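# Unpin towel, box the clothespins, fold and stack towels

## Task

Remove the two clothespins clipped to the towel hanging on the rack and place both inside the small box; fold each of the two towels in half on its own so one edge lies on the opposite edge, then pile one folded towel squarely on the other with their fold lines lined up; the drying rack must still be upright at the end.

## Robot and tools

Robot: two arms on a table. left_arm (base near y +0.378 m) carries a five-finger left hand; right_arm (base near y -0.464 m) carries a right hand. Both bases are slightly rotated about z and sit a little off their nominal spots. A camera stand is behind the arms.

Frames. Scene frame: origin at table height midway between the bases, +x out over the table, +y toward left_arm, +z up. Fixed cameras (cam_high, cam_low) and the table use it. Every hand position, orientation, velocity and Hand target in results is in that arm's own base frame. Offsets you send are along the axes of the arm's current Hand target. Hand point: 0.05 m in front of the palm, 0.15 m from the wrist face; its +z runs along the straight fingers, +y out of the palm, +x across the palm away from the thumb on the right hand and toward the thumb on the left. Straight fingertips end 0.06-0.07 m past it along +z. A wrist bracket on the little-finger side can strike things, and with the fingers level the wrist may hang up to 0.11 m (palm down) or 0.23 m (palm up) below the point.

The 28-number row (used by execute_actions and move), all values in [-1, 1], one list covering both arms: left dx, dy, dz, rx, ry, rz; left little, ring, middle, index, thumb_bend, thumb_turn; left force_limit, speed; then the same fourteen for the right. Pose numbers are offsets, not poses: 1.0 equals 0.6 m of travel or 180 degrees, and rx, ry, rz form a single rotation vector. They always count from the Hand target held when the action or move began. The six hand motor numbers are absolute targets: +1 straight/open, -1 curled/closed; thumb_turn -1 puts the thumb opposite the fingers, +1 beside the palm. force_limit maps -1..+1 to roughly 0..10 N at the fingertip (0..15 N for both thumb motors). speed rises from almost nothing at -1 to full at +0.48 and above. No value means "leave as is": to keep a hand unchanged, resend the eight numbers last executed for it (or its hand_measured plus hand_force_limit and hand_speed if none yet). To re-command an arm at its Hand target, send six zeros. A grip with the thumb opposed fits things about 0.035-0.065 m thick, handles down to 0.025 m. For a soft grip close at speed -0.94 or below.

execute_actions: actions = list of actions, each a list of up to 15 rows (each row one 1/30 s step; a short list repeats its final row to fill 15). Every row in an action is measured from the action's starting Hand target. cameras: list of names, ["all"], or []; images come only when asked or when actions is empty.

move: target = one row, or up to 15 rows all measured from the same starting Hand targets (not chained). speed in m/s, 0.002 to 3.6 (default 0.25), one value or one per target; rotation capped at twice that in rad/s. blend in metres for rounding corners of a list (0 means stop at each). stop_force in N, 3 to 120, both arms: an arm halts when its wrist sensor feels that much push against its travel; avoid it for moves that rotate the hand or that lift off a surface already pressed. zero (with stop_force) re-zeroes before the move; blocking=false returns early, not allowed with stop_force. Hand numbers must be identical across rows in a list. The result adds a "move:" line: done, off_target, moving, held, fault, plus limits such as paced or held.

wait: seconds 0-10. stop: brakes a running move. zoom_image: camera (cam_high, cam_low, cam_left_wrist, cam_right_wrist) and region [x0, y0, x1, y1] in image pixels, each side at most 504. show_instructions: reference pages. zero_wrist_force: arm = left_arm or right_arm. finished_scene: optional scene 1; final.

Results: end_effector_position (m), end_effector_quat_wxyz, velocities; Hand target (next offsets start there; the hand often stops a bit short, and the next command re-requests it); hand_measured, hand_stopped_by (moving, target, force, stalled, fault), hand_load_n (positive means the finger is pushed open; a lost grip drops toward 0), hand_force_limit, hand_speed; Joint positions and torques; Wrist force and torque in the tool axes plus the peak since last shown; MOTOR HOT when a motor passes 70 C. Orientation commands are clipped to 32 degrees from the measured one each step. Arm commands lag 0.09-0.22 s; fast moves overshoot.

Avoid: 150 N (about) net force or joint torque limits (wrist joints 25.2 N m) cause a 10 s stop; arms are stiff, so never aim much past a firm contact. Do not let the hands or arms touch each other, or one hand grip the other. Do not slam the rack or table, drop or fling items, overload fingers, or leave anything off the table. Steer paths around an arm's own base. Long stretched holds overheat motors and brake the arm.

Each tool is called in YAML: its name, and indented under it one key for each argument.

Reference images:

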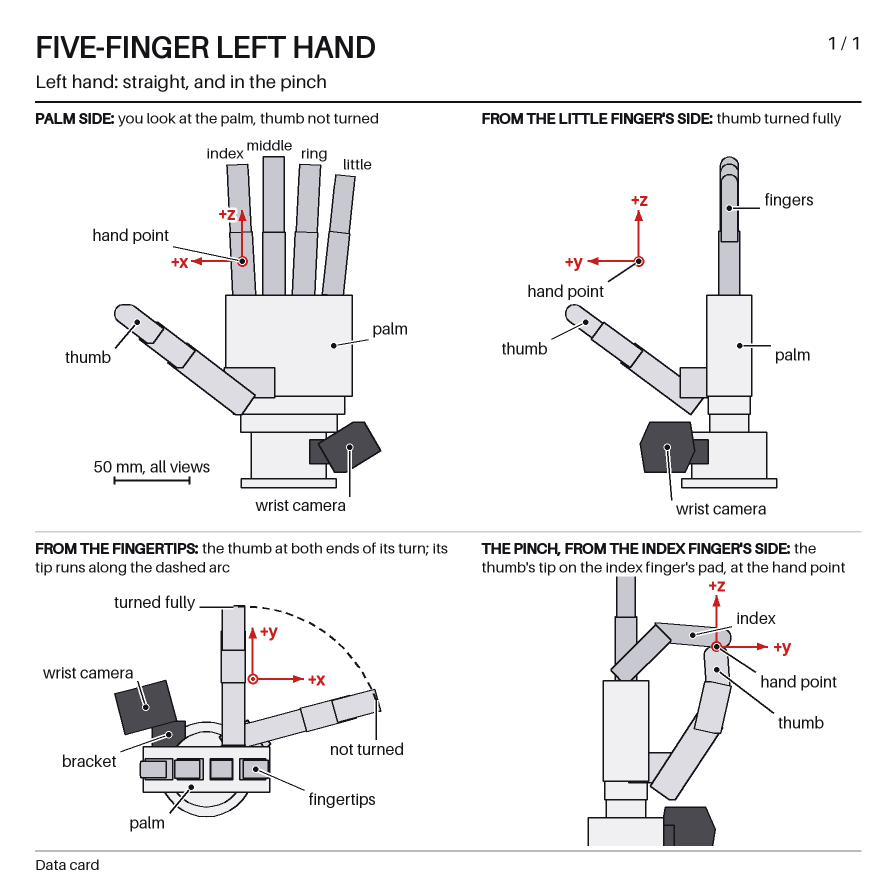

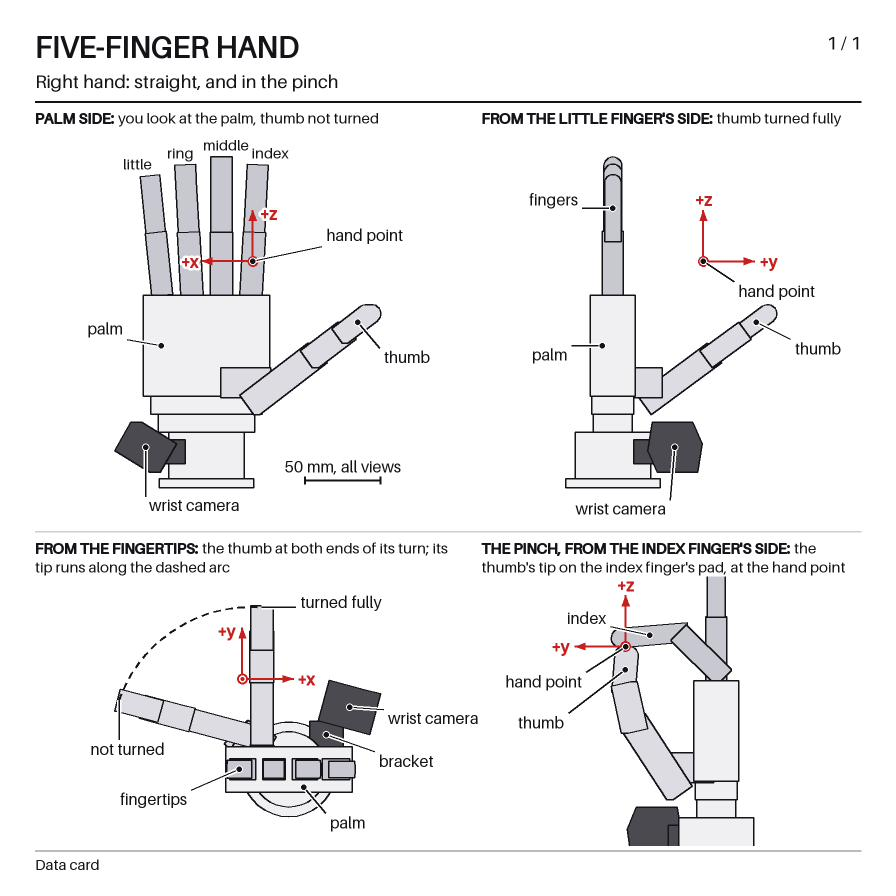

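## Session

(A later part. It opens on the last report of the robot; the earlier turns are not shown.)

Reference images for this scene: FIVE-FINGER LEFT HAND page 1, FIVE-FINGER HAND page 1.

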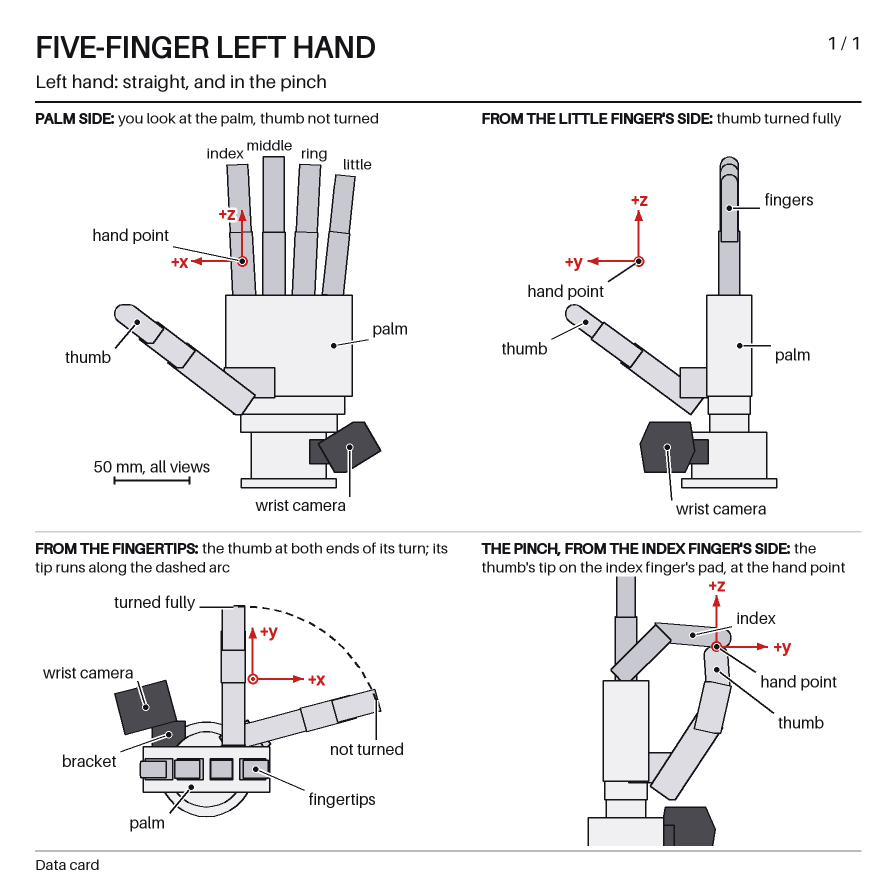

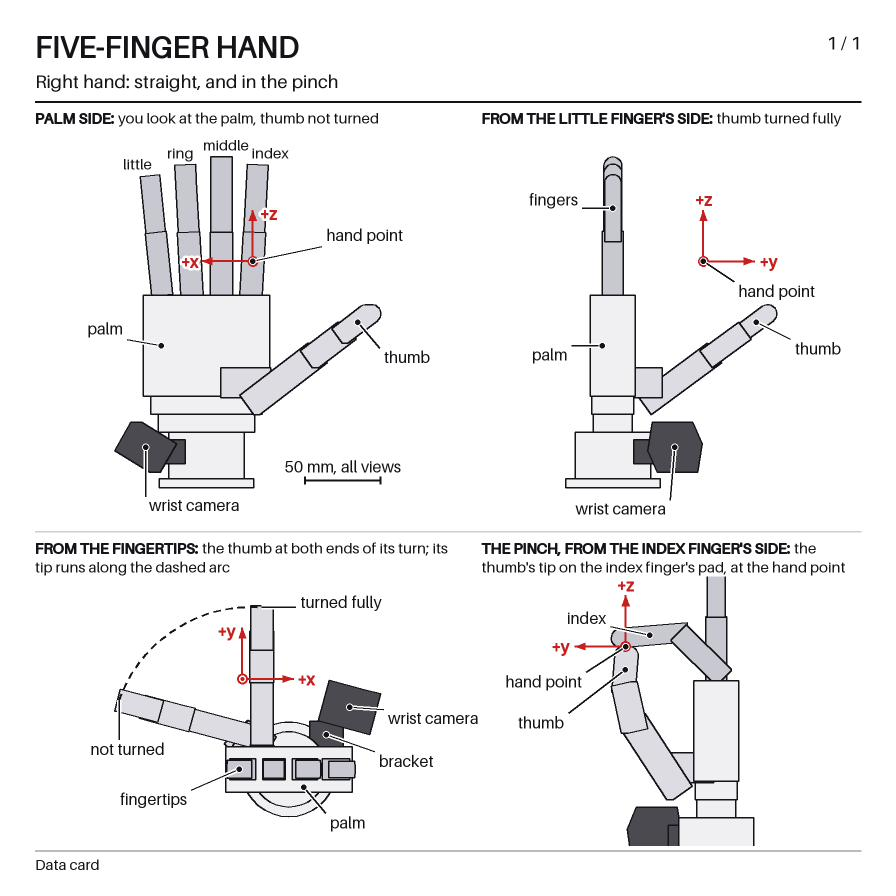

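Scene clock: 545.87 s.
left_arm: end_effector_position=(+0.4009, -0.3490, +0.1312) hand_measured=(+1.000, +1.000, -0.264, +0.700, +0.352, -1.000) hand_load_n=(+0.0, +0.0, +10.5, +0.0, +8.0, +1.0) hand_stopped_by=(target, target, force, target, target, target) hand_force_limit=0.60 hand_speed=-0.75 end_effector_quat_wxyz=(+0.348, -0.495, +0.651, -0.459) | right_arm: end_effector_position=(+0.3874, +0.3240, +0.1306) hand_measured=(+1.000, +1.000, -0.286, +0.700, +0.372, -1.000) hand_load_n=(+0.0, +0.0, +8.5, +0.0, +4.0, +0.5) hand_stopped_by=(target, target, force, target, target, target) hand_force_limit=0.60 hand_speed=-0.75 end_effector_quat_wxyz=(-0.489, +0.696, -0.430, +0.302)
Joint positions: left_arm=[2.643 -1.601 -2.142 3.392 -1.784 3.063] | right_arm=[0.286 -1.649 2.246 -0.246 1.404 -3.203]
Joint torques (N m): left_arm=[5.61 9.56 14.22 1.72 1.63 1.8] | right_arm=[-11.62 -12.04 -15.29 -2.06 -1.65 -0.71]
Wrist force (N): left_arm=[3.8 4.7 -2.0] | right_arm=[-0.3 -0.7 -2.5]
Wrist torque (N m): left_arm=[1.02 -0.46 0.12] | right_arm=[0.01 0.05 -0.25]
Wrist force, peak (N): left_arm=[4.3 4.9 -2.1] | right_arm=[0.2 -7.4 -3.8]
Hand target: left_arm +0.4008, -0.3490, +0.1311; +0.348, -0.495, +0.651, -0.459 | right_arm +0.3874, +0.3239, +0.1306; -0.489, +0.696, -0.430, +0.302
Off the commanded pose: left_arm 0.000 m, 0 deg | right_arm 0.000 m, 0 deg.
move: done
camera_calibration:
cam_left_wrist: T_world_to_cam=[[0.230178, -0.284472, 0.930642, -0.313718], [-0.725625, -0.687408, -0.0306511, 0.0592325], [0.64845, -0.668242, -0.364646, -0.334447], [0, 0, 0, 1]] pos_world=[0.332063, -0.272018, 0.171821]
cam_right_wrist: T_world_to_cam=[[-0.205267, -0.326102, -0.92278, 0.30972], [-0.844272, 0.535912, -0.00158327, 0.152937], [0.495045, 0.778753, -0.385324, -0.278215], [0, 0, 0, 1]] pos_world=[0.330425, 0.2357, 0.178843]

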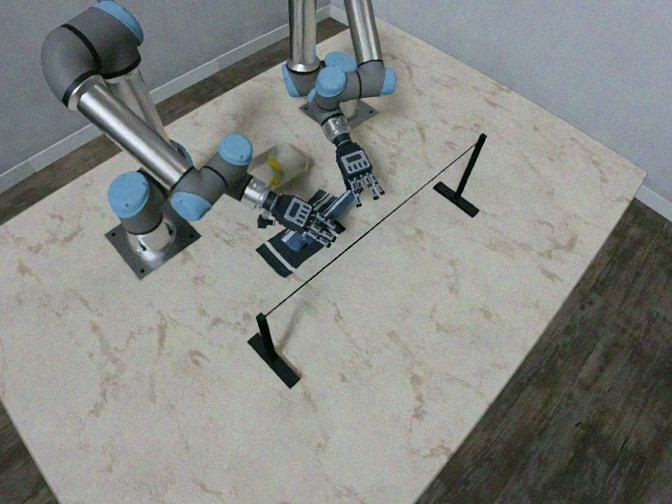

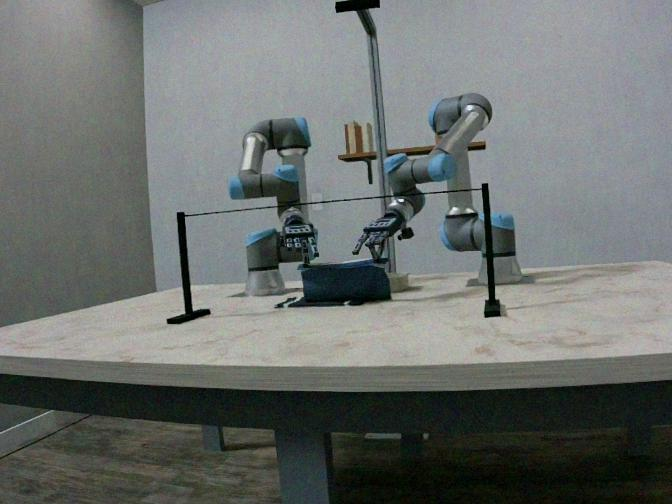

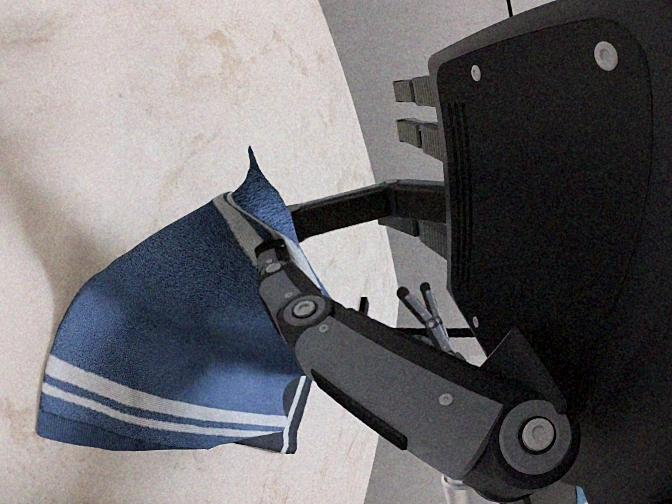

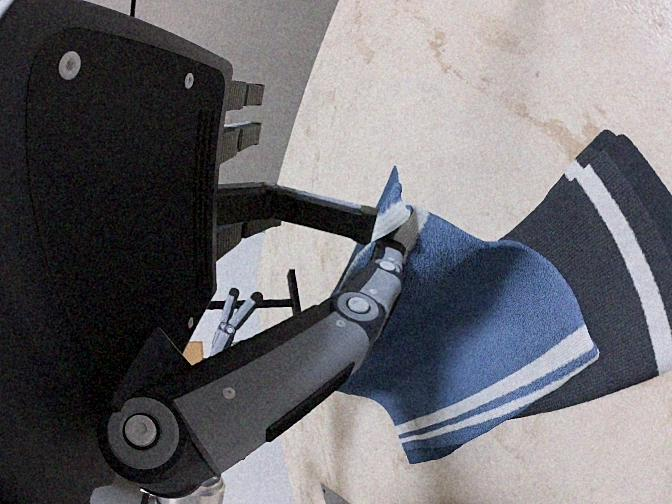

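move:
  target:
    - [0.0258,-0.0590,-0.1058,0,0,0,1,1,-0.45,0.7,0.35,-1,0.6,-0.75, -0.0366,-0.0604,-0.1018,0,0,0,1,1,-0.45,0.7,0.37,-1,0.6,-0.75]
    - [0.0464,-0.1078,-0.1910,0,0,0,1,1,-0.45,0.7,0.35,-1,0.6,-0.75, -0.0658,-0.1104,-0.1837,0,0,0,1,1,-0.45,0.7,0.37,-1,0.6,-0.75]
    - [0.0541,-0.1545,-0.2334,0,0,0,1,1,-0.45,0.7,0.35,-1,0.6,-0.75, -0.0768,-0.1576,-0.2248,0,0,0,1,1,-0.45,0.7,0.37,-1,0.6,-0.75]
  speed: 0.08
  blend: 0.01
  cameras: ["all"]

zoom_image:
  camera: "cam_low"
  region: [260, 190, 420, 330]

zoom_image:
  camera: "cam_high"
  region: [240, 150, 380, 290]

Scene clock: 548.73 s.
left_arm: end_effector_position=(+0.2951, -0.3532, +0.2656) hand_measured=(+1.000, +1.000, -0.264, +0.700, +0.352, -1.000) hand_load_n=(+0.0, +0.0, +10.5, +0.0, +8.0, +1.0) hand_stopped_by=(target, target, force, target, target, target) hand_force_limit=0.60 hand_speed=-0.75 end_effector_quat_wxyz=(+0.348, -0.495, +0.651, -0.459) | right_arm: end_effector_position=(+0.2819, +0.3229, +0.2653) hand_measured=(+1.000, +1.000, -0.286, +0.700, +0.372, -1.000) hand_load_n=(+0.0, +0.0, +8.5, +0.0, +4.0, +1.0) hand_stopped_by=(target, target, force, target, target, target) hand_force_limit=0.60 hand_speed=-0.75 end_effector_quat_wxyz=(-0.489, +0.696, -0.430, +0.302)
Joint positions: left_arm=[2.409 -1.336 -2.003 2.96 -2.003 2.975] | right_arm=[0.457 -1.994 2.12 0.22 1.564 -3.145]
Joint torques (N m): left_arm=[7.23 -1.83 14.24 1.38 1.48 1.87] | right_arm=[-13.71 6.12 -13.97 -1.89 -1.56 -0.92]
Wrist force (N): left_arm=[4.0 4.9 -2.2] | right_arm=[-0.5 -0.5 -2.4]
Wrist torque (N m): left_arm=[1.02 -0.46 0.12] | right_arm=[0.01 0.06 -0.26]
Wrist force, peak (N): left_arm=[4.1 5.5 -1.5] | right_arm=[-0.6 -1.2 -2.9]
Hand target: left_arm +0.2951, -0.3531, +0.2655; +0.348, -0.495, +0.651, -0.459 | right_arm +0.2820, +0.3229, +0.2653; -0.489, +0.696, -0.430, +0.302
Off the commanded pose: left_arm 0.000 m, 0 deg | right_arm 0.000 m, 0 deg.
move: done
camera_calibration:
cam_left_wrist: T_world_to_cam=[[0.230226, -0.284388, 0.930655, -0.415538], [-0.725648, -0.687388, -0.0305395, -0.0163334], [0.648407, -0.668297, -0.36462, -0.219689], [0, 0, 0, 1]] pos_world=[0.226263, -0.276219, 0.306121]
cam_right_wrist: T_world_to_cam=[[-0.205267, -0.326102, -0.92278, 0.412004], [-0.844272, 0.535912, -0.00158327, 0.0646693], [0.495045, 0.778753, -0.385324, -0.173228], [0, 0, 0, 1]] pos_world=[0.224925, 0.2346, 0.313543]

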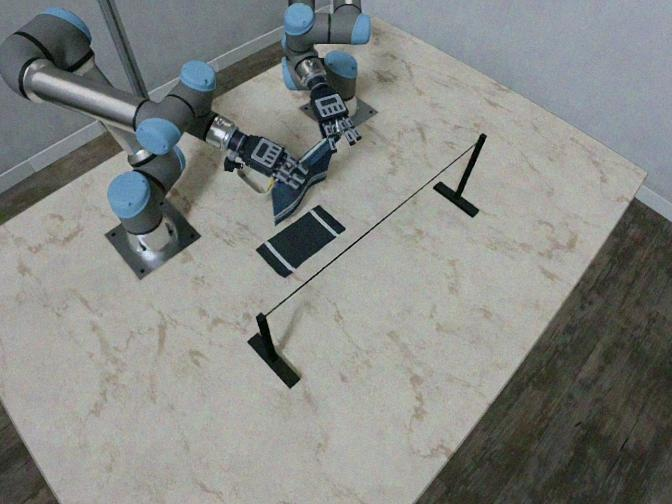

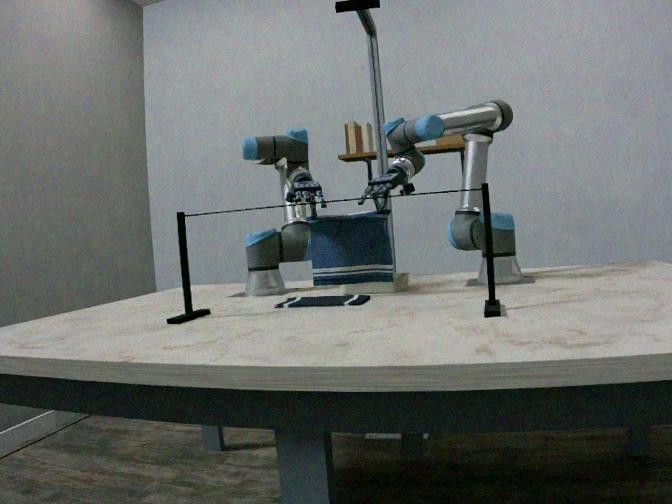

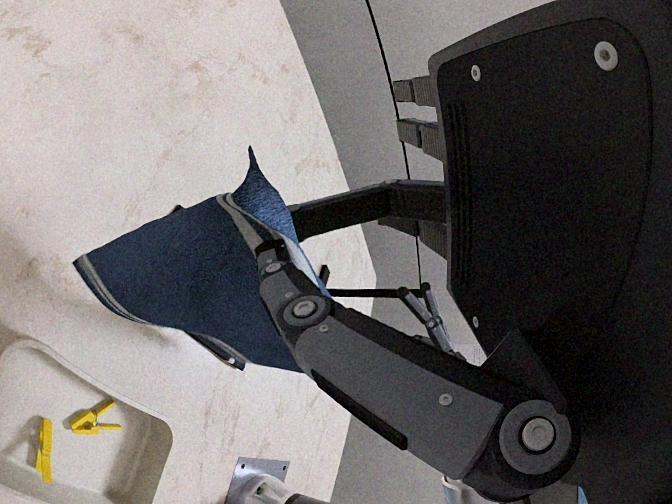

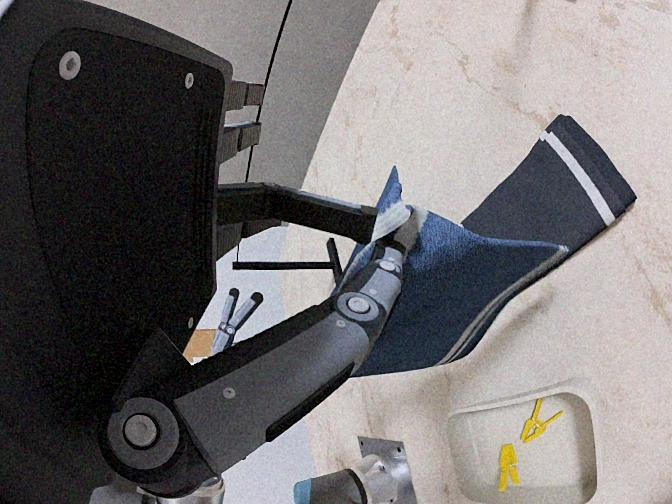

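Scaled by 3.150 from the camera's 672x504 image, which has a finer 960x720 frame.

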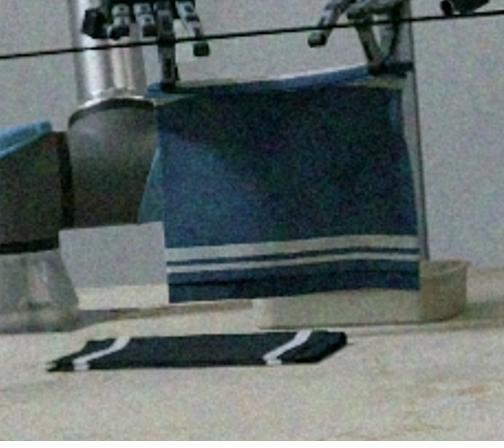

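Scaled by 3.600 from the camera's 672x504 image, which has a finer 960x720 frame.

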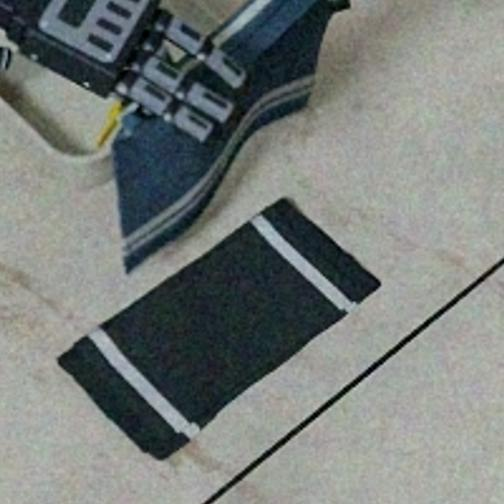

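zoom_image:
  camera: "cam_high"
  region: [250, 198, 350, 283]

Scaled by 5.040 from the camera's 672x504 image, which has a finer 960x720 frame.

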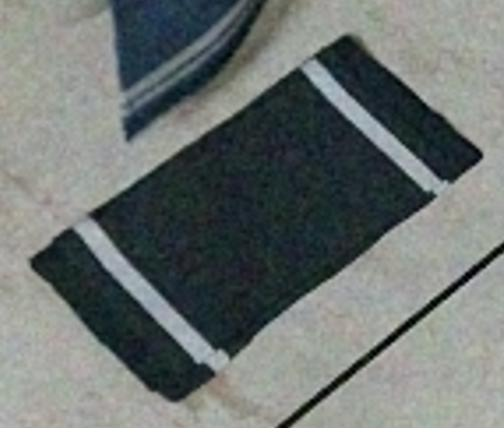

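move:
  target:
    - [0.0713,-0.0810,0.2005,0,0.0318,0.0116,1,1,-0.45,0.7,0.35,-1,0.6,-0.75, 0.1880,-0.0337,0.0697,0,0.0318,0.0116,1,1,-0.45,0.7,0.37,-1,0.6,-0.75]
    - [0.0340,-0.0507,0.3512,0,0.0318,0.0116,1,1,-0.45,0.7,0.35,-1,0.6,-0.75, 0.2522,0.0005,0.2097,0,0.0318,0.0116,1,1,-0.45,0.7,0.37,-1,0.6,-0.75]
  speed: 0.12
  blend: 0.02
  cameras: ["all"]

zoom_image:
  camera: "cam_high"
  region: [250, 170, 390, 300]

zoom_image:
  camera: "cam_low"
  region: [230, 190, 400, 330]

Scene clock: 552.60 s.
left_arm: end_effector_position=(+0.4907, -0.4287, +0.2234) hand_measured=(+1.000, +1.000, -0.264, +0.700, +0.352, -1.000) hand_load_n=(+0.0, -0.5, +10.5, +0.0, +8.0, +0.5) hand_stopped_by=(target, target, force, target, target, target) hand_force_limit=0.60 hand_speed=-0.75 end_effector_quat_wxyz=(+0.324, -0.459, +0.676, -0.477) | right_arm: end_effector_position=(+0.4554, +0.2403, +0.2225) hand_measured=(+1.000, +1.000, -0.286, +0.700, +0.372, -1.000) hand_load_n=(+0.0, +0.0, +8.5, +0.0, +4.0, +1.0) hand_stopped_by=(target, target, force, target, target, target) hand_force_limit=0.60 hand_speed=-0.75 end_effector_quat_wxyz=(-0.472, +0.672, -0.466, +0.328)
Joint positions: left_arm=[2.633 -1.762 -1.696 3.112 -1.694 3.098] | right_arm=[0.012 -1.736 2.059 0.043 1.247 -3.264]
Joint torques (N m): left_arm=[-3.73 35.32 12.41 -0.22 -1.61 -1.72] | right_arm=[12.28 -7.67 -10.78 -0.43 1.67 0.91]
Wrist force (N): left_arm=[4.0 4.9 -1.9] | right_arm=[-0.5 -0.5 -2.5]
Wrist torque (N m): left_arm=[1.00 -0.46 -0.06] | right_arm=[0.03 0.06 -0.03]
Wrist force, peak (N): left_arm=[3.7 5.5 -3.3] | right_arm=[-1.1 -0.2 -2.9]
Hand target: left_arm +0.4907, -0.4287, +0.2234; +0.324, -0.459, +0.676, -0.477 | right_arm +0.4554, +0.2404, +0.2224; -0.472, +0.672, -0.466, +0.328
Off the commanded pose: left_arm 0.000 m, 0 deg | right_arm 0.000 m, 0 deg.
move: done
camera_calibration:
cam_left_wrist: T_world_to_cam=[[0.1986, -0.308232, 0.93035, -0.437431], [-0.794475, -0.606487, -0.0313389, 0.141021], [0.573905, -0.732916, -0.365331, -0.40337], [0, 0, 0, 1]] pos_world=[0.430407, -0.344939, 0.26402]
cam_right_wrist: T_world_to_cam=[[-0.238868, -0.302226, -0.922822, 0.390759], [-0.782557, 0.622578, -0.00133414, 0.206291], [0.574932, 0.721842, -0.385223, -0.233976], [0, 0, 0, 1]] pos_world=[0.389295, 0.15856, 0.270744]

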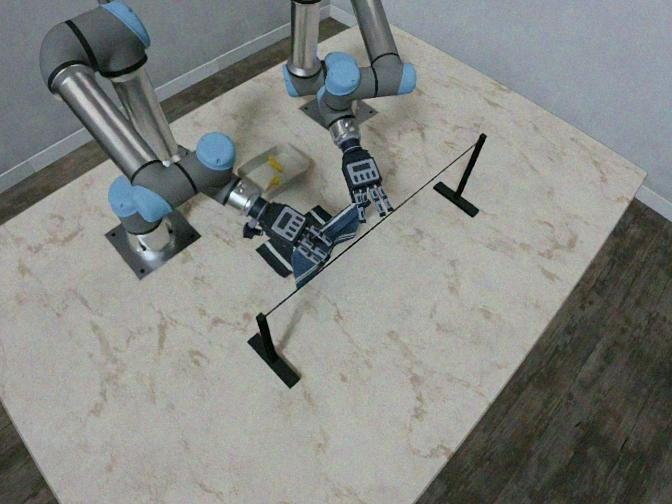

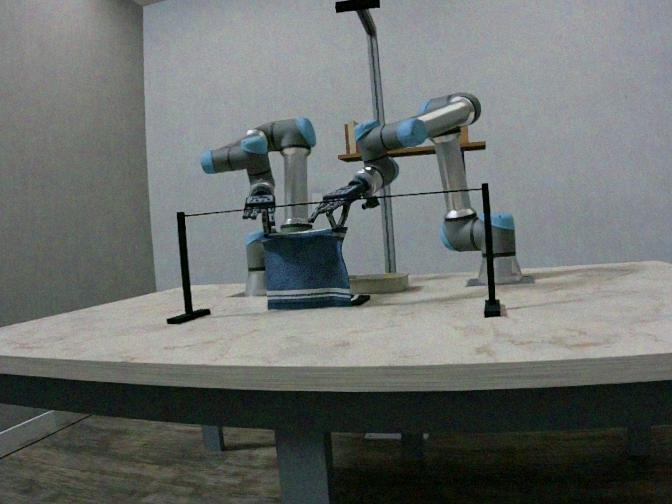

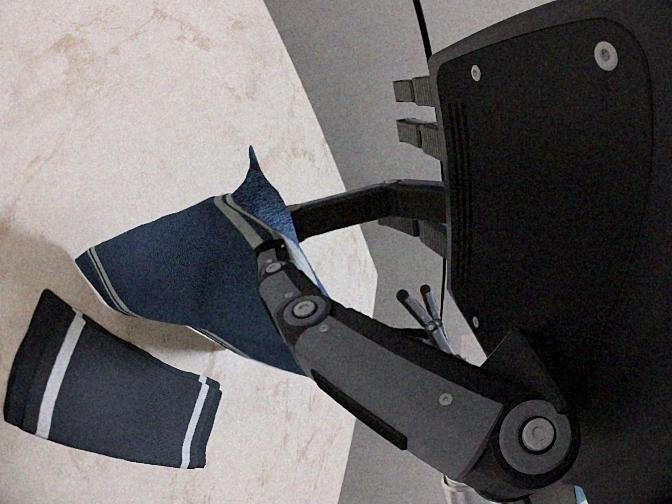

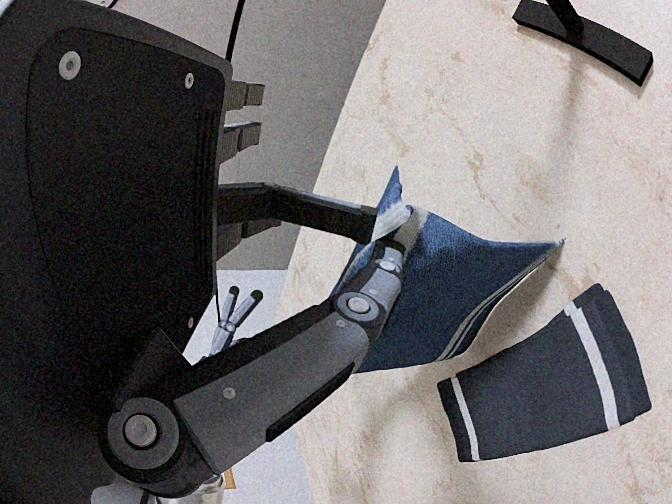

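Scaled by 3.600 from the camera's 672x504 image, which has a finer 960x720 frame.

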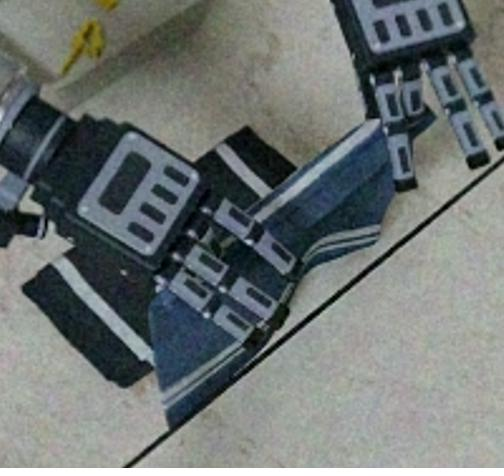

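Scaled by 2.965 from the camera's 672x504 image, which has a finer 960x720 frame.

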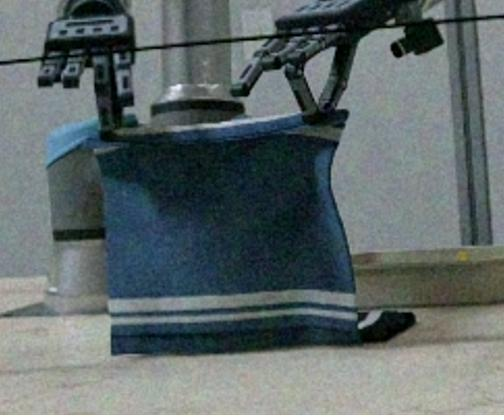

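move:
  target:
    - [0.0188,0.0128,-0.0447,0,0,0,1,1,-0.45,0.7,0.35,-1,0.6,-0.75, -0.0187,0.0128,-0.0447,0,0,0,1,1,-0.45,0.7,0.37,-1,0.6,-0.75]
    - [0.0563,0.0993,-0.1119,0,0,0,1,1,-0.45,0.7,0.35,-1,0.6,-0.75, -0.0561,0.0993,-0.1119,0,0,0,1,1,-0.45,0.7,0.37,-1,0.6,-0.75]
  speed: 0.06
  blend: 0.01
  cameras: ["cam_high","cam_low"]

zoom_image:
  camera: "cam_high"
  region: [240, 170, 380, 300]

zoom_image:
  camera: "cam_low"
  region: [230, 190, 400, 330]

Scene clock: 555.07 s.
left_arm: end_effector_position=(+0.4008, -0.4294, +0.1899) hand_measured=(+1.000, +1.000, -0.264, +0.700, +0.352, -1.000) hand_load_n=(+0.0, +0.0, +10.5, +0.0, +7.5, +1.0) hand_stopped_by=(target, target, force, target, target, target) hand_force_limit=0.60 hand_speed=-0.75 end_effector_quat_wxyz=(+0.324, -0.459, +0.676, -0.477) end_effector_velocity=(+0.001, +0.000, +0.001) end_effector_angular_velocity=(+0.002, -0.001, -0.002) | right_arm: end_effector_position=(+0.3655, +0.2428, +0.1892) hand_measured=(+1.000, +1.000, -0.286, +0.700, +0.372, -1.000) hand_load_n=(+0.0, +0.0, +8.5, +0.0, +4.5, +0.5) hand_stopped_by=(target, target, force, target, target, target) hand_force_limit=0.60 hand_speed=-0.75 end_effector_quat_wxyz=(-0.472, +0.672, -0.466, +0.328)
Joint positions: left_arm=[2.507 -1.661 -1.906 3.213 -1.812 3.053] | right_arm=[0.031 -1.941 2.292 0.012 1.265 -3.256]
Joint velocities: left_arm=[0.002 0 0.005 -0.004 0.003 0.003] | right_arm=[within noise]
Joint torques (N m): left_arm=[6.32 11.61 33.26 -0.84 1.67 1.65] | right_arm=[-6.94 6.9 -28.34 0.94 -0.81 0.91]
Wrist force (N): left_arm=[4.4 4.9 -1.9] | right_arm=[-0.6 -0.8 -2.3]
Wrist torque (N m): left_arm=[1.02 -0.55 0.14] | right_arm=[0.00 0.08 -0.26]
Wrist force, peak (N): left_arm=[4.5 5.6 -2.3] | right_arm=[-0.4 -0.9 -2.9]
Hand target: left_arm +0.4008, -0.4294, +0.1898; +0.324, -0.459, +0.676, -0.477 | right_arm +0.3655, +0.2427, +0.1891; -0.472, +0.672, -0.466, +0.328
Off the commanded pose: left_arm 0.000 m, 0 deg | right_arm 0.000 m, 0 deg.
move: done
Images, in order (width x height): cam_high 672x504, cam_low 672x504.

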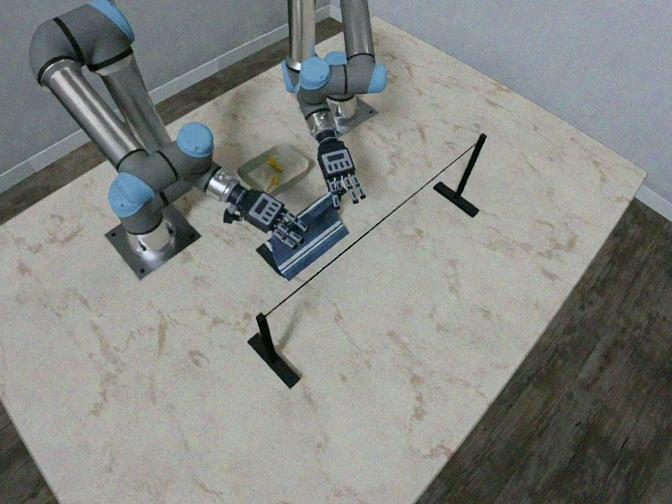

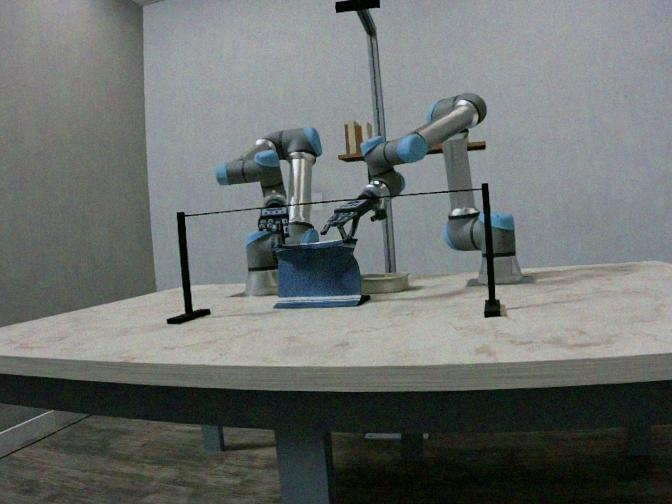

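Scaled by 3.600 from the camera's 672x504 image, which has a finer 960x720 frame.

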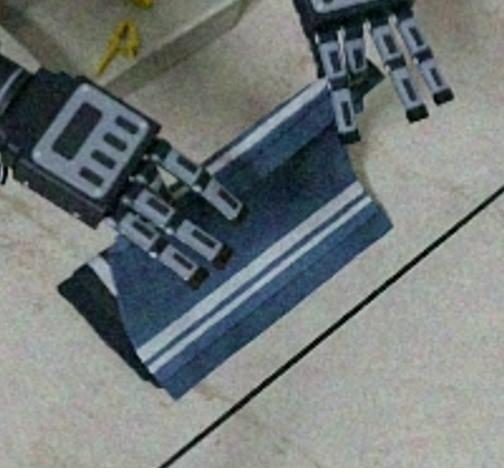

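Scaled by 2.965 from the camera's 672x504 image, which has a finer 960x720 frame.

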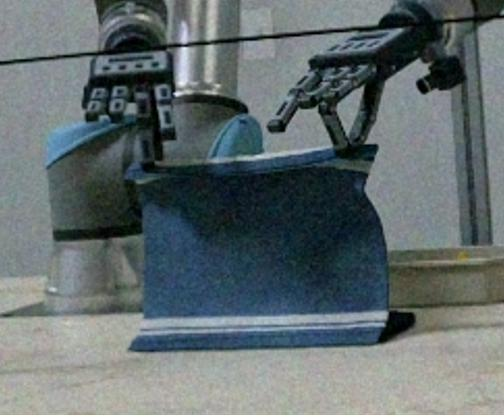

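move:
  target: [0.0187,0.0518,-0.0304,0,0,0,1,1,-0.45,0.7,0.35,-1,0.6,-0.75, -0.0187,0.0518,-0.0305,0,0,0,1,1,-0.45,0.7,0.37,-1,0.6,-0.75]
  speed: 0.06
  cameras: ["cam_high","cam_low"]

zoom_image:
  camera: "cam_high"
  region: [240, 190, 360, 300]

zoom_image:
  camera: "cam_low"
  region: [230, 190, 400, 330]

Scene clock: 556.23 s.
left_arm: end_effector_position=(+0.3710, -0.4297, +0.1667) hand_measured=(+1.000, +1.000, -0.264, +0.700, +0.352, -1.000) hand_load_n=(+0.0, +0.0, +10.5, +0.0, +8.0, +0.5) hand_stopped_by=(target, target, force, target, target, target) hand_force_limit=0.60 hand_speed=-0.75 end_effector_quat_wxyz=(+0.324, -0.459, +0.676, -0.477) end_effector_velocity=(+0.000, -0.001, +0.001) end_effector_angular_velocity=(+0.002, +0.001, -0.004) | right_arm: end_effector_position=(+0.3356, +0.2436, +0.1661) hand_measured=(+1.000, +1.000, -0.286, +0.700, +0.372, -1.000) hand_load_n=(+0.0, +0.0, +8.5, +0.0, +4.5, +1.0) hand_stopped_by=(target, target, force, target, target, target) hand_force_limit=0.60 hand_speed=-0.75 end_effector_quat_wxyz=(-0.472, +0.672, -0.466, +0.328) end_effector_velocity=(+0.001, +0.000, +0.001) end_effector_angular_velocity=(+0.000, +0.002, -0.001)
Joint positions: left_arm=[2.455 -1.651 -1.983 3.276 -1.861 3.035] | right_arm=[0.042 -2.001 2.388 -0.025 1.275 -3.252]
Joint velocities: left_arm=[0.002 0 0.004 -0.006 0.005 0.003] | right_arm=[0 0.003 -0.005 0.004 0 0]
Joint torques (N m): left_arm=[9.23 24.37 30.63 -0.63 1.51 1.59] | right_arm=[-7.81 8.09 -27.29 1.17 -0.89 0.87]
Wrist force (N): left_arm=[3.9 4.7 -2.2] | right_arm=[-0.2 -0.8 -2.3]
Wrist torque (N m): left_arm=[0.99 -0.45 0.12] | right_arm=[0.00 0.03 -0.23]
Wrist force, peak (N): left_arm=[4.2 5.4 -2.4] | right_arm=[-0.4 -0.8 -2.9]
Hand target: left_arm +0.3710, -0.4297, +0.1667; +0.324, -0.459, +0.676, -0.477 | right_arm +0.3356, +0.2435, +0.1661; -0.472, +0.672, -0.466, +0.328
Off the commanded pose: left_arm 0.000 m, 0 deg | right_arm 0.000 m, 0 deg.
move: done
Images, in order (width x height): cam_high 672x504, cam_low 672x504.

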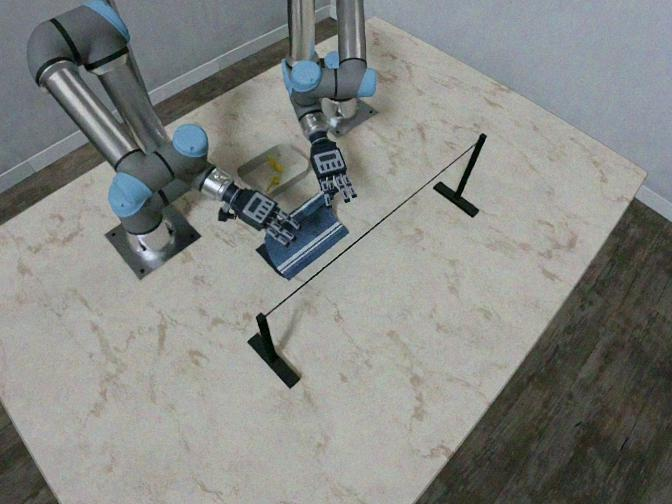

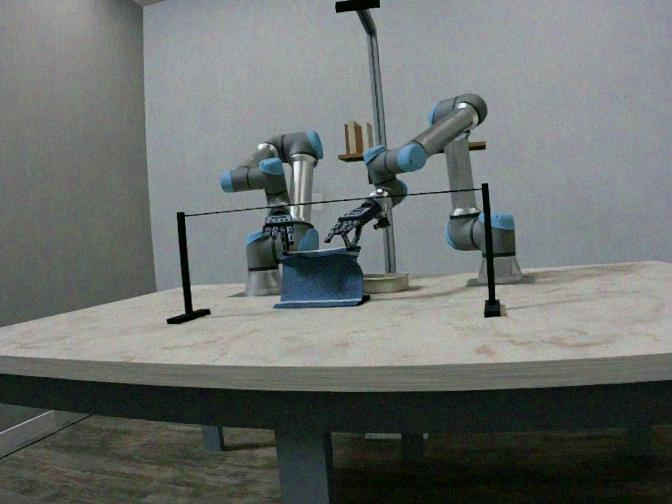

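Scaled by 4.200 from the camera's 672x504 image, which has a finer 960x720 frame.

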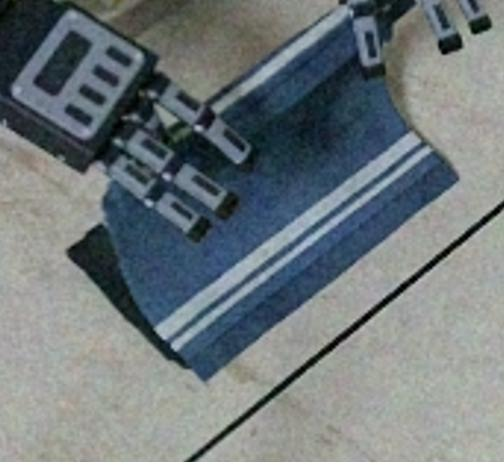

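Scaled by 2.965 from the camera's 672x504 image, which has a finer 960x720 frame.

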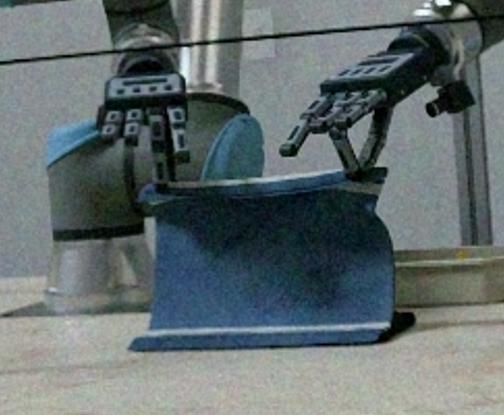

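move:
  target: [0.0148,-0.0361,-0.0520,0,0,0,1,1,-0.45,0.7,0.35,-1,0.6,-0.75, -0.0147,-0.0361,-0.0520,0,0,0,1,1,-0.45,0.7,0.37,-1,0.6,-0.75]
  speed: 0.05
  cameras: ["cam_high","cam_low"]

zoom_image:
  camera: "cam_high"
  region: [240, 190, 360, 300]

zoom_image:
  camera: "cam_low"
  region: [230, 190, 400, 330]

Scene clock: 557.70 s.
left_arm: end_effector_position=(+0.3472, -0.4299, +0.1978) hand_measured=(+1.000, +1.000, -0.264, +0.700, +0.352, -1.000) hand_load_n=(+0.0, +0.0, +10.5, +0.0, +8.0, +0.5) hand_stopped_by=(target, target, force, target, target, target) hand_force_limit=0.60 hand_speed=-0.75 end_effector_quat_wxyz=(+0.324, -0.459, +0.676, -0.477) | right_arm: end_effector_position=(+0.3119, +0.2442, +0.1972) hand_measured=(+1.000, +1.000, -0.286, +0.700, +0.372, -1.000) hand_load_n=(+0.0, +0.5, +8.5, +0.0, +4.0, +0.5) hand_stopped_by=(target, target, force, target, target, target) hand_force_limit=0.60 hand_speed=-0.75 end_effector_quat_wxyz=(-0.472, +0.672, -0.466, +0.328)
Joint positions: left_arm=[2.409 -1.59 -1.96 3.187 -1.904 3.017] | right_arm=[0.055 -2.104 2.353 0.112 1.287 -3.248]
Joint torques (N m): left_arm=[7.4 9.37 13.29 2.75 1.51 1.2] | right_arm=[-12.65 11.96 -12.38 -2.33 -1.49 -0.21]
Wrist force (N): left_arm=[4.0 4.8 -2.3] | right_arm=[-0.5 -0.6 -2.5]
Wrist torque (N m): left_arm=[1.03 -0.49 0.12] | right_arm=[0.02 0.07 -0.25]
Wrist force, peak (N): left_arm=[4.2 4.9 -2.5] | right_arm=[-0.5 -1.1 -3.3]
Hand target: left_arm +0.3472, -0.4298, +0.1975; +0.324, -0.459, +0.676, -0.477 | right_arm +0.3119, +0.2441, +0.1971; -0.472, +0.672, -0.466, +0.328
Off the commanded pose: left_arm 0.000 m, 0 deg | right_arm 0.000 m, 0 deg.
move: done
Images, in order (width x height): cam_high 672x504, cam_low 672x504.

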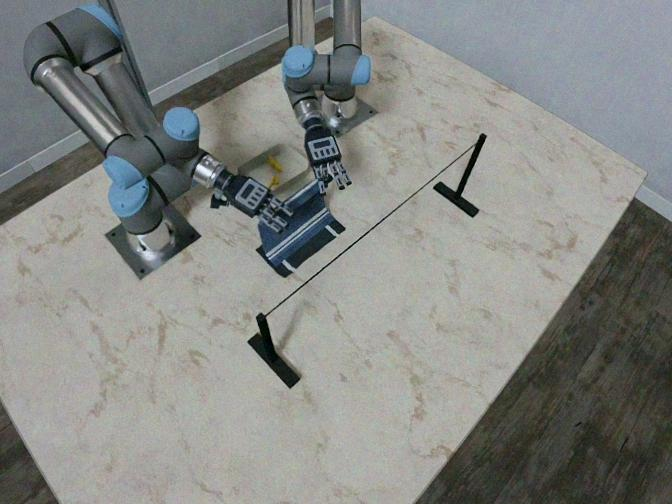

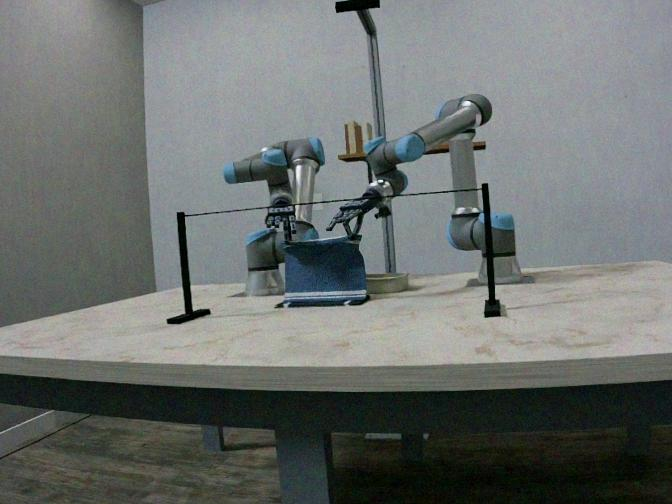

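Scaled by 4.200 from the camera's 672x504 image, which has a finer 960x720 frame.

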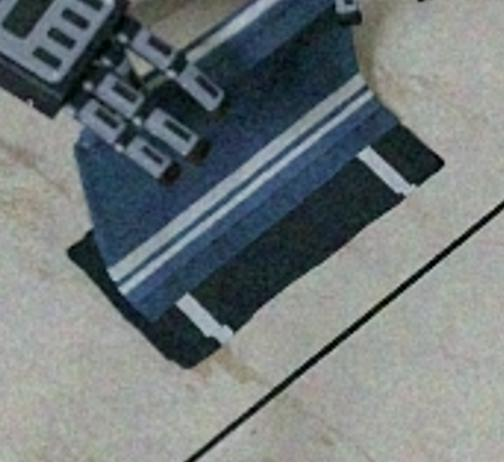

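Scaled by 2.965 from the camera's 672x504 image, which has a finer 960x720 frame.

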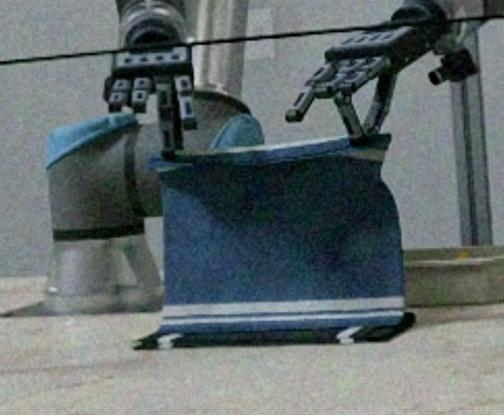

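move:
  target:
    - [0,-0.0705,-0.0257,0,0,0,1,1,-0.45,0.7,0.35,-1,0.6,-0.75, 0,-0.0705,-0.0257,0,0,0,1,1,-0.45,0.7,0.37,-1,0.6,-0.75]
    - [-0.0563,-0.1181,0.1050,0,0,0,1,1,-0.45,0.7,0.35,-1,0.6,-0.75, 0.0561,-0.1181,0.1050,0,0,0,1,1,-0.45,0.7,0.37,-1,0.6,-0.75]
    - [-0.0812,-0.1079,0.1741,0,0,0,1,1,-0.45,0.7,0.35,-1,0.6,-0.75, 0.0809,-0.1079,0.1743,0,0,0,1,1,-0.45,0.7,0.37,-1,0.6,-0.75]
  speed: 0.1
  blend: 0.015
  cameras: ["cam_high","cam_low"]

zoom_image:
  camera: "cam_high"
  region: [240, 190, 370, 300]

Scene clock: 560.23 s.
left_arm: end_effector_position=(+0.4769, -0.4288, +0.2234) hand_measured=(+1.000, +1.000, -0.264, +0.700, +0.352, -1.000) hand_load_n=(+0.0, +0.0, +10.5, +0.0, +7.5, +1.0) hand_stopped_by=(target, target, force, target, target, target) hand_force_limit=0.60 hand_speed=-0.75 end_effector_quat_wxyz=(+0.324, -0.459, +0.676, -0.477) | right_arm: end_effector_position=(+0.4417, +0.2407, +0.2226) hand_measured=(+1.000, +1.000, -0.286, +0.700, +0.372, -1.000) hand_load_n=(+0.0, +0.0, +8.5, +0.0, +4.5, +0.5) hand_stopped_by=(target, target, force, target, target, target) hand_force_limit=0.60 hand_speed=-0.75 end_effector_quat_wxyz=(-0.472, +0.672, -0.466, +0.328)
Joint positions: left_arm=[2.617 -1.74 -1.722 3.116 -1.709 3.092] | right_arm=[0.014 -1.77 2.086 0.05 1.249 -3.263]
Joint torques (N m): left_arm=[-4.19 36.34 11.73 -0.53 -1.79 -1.62] | right_arm=[11.75 -10.67 -10.4 0.56 1.55 0.64]
Wrist force (N): left_arm=[3.9 4.5 -2.0] | right_arm=[-0.4 -1.1 -2.4]
Wrist torque (N m): left_arm=[0.97 -0.44 -0.06] | right_arm=[-0.05 0.04 -0.04]
Wrist force, peak (N): left_arm=[4.2 5.8 -1.9] | right_arm=[-0.3 -0.8 -3.1]
Hand target: left_arm +0.4768, -0.4288, +0.2234; +0.324, -0.459, +0.676, -0.477 | right_arm +0.4416, +0.2407, +0.2225; -0.472, +0.672, -0.466, +0.328
Off the commanded pose: left_arm 0.000 m, 0 deg | right_arm 0.000 m, 0 deg.
move: done
Images, in order (width x height): cam_high 672x504, cam_low 672x504.

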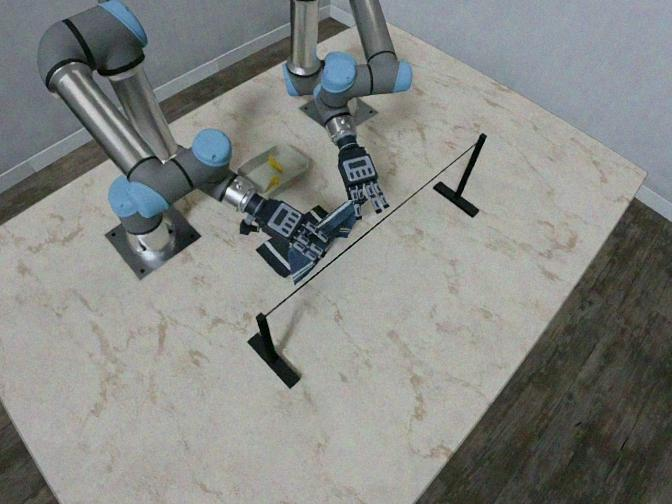

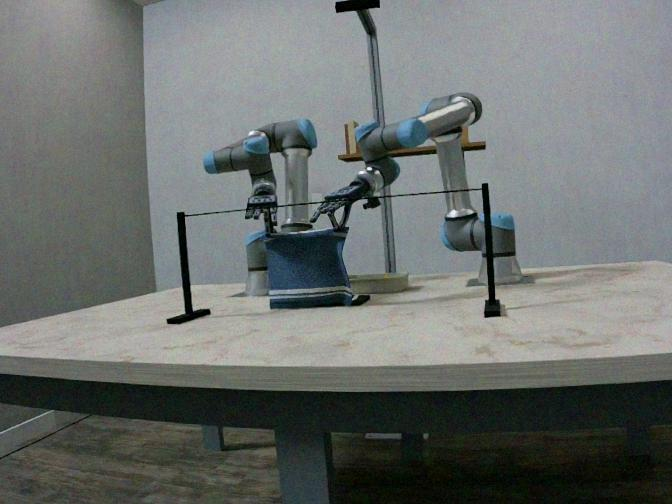

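Scaled by 3.877 from the camera's 672x504 image, which has a finer 960x720 frame.

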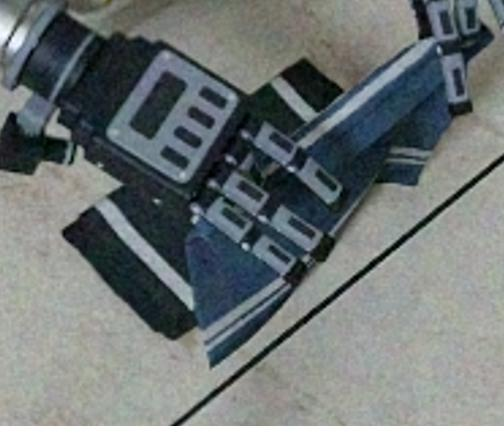

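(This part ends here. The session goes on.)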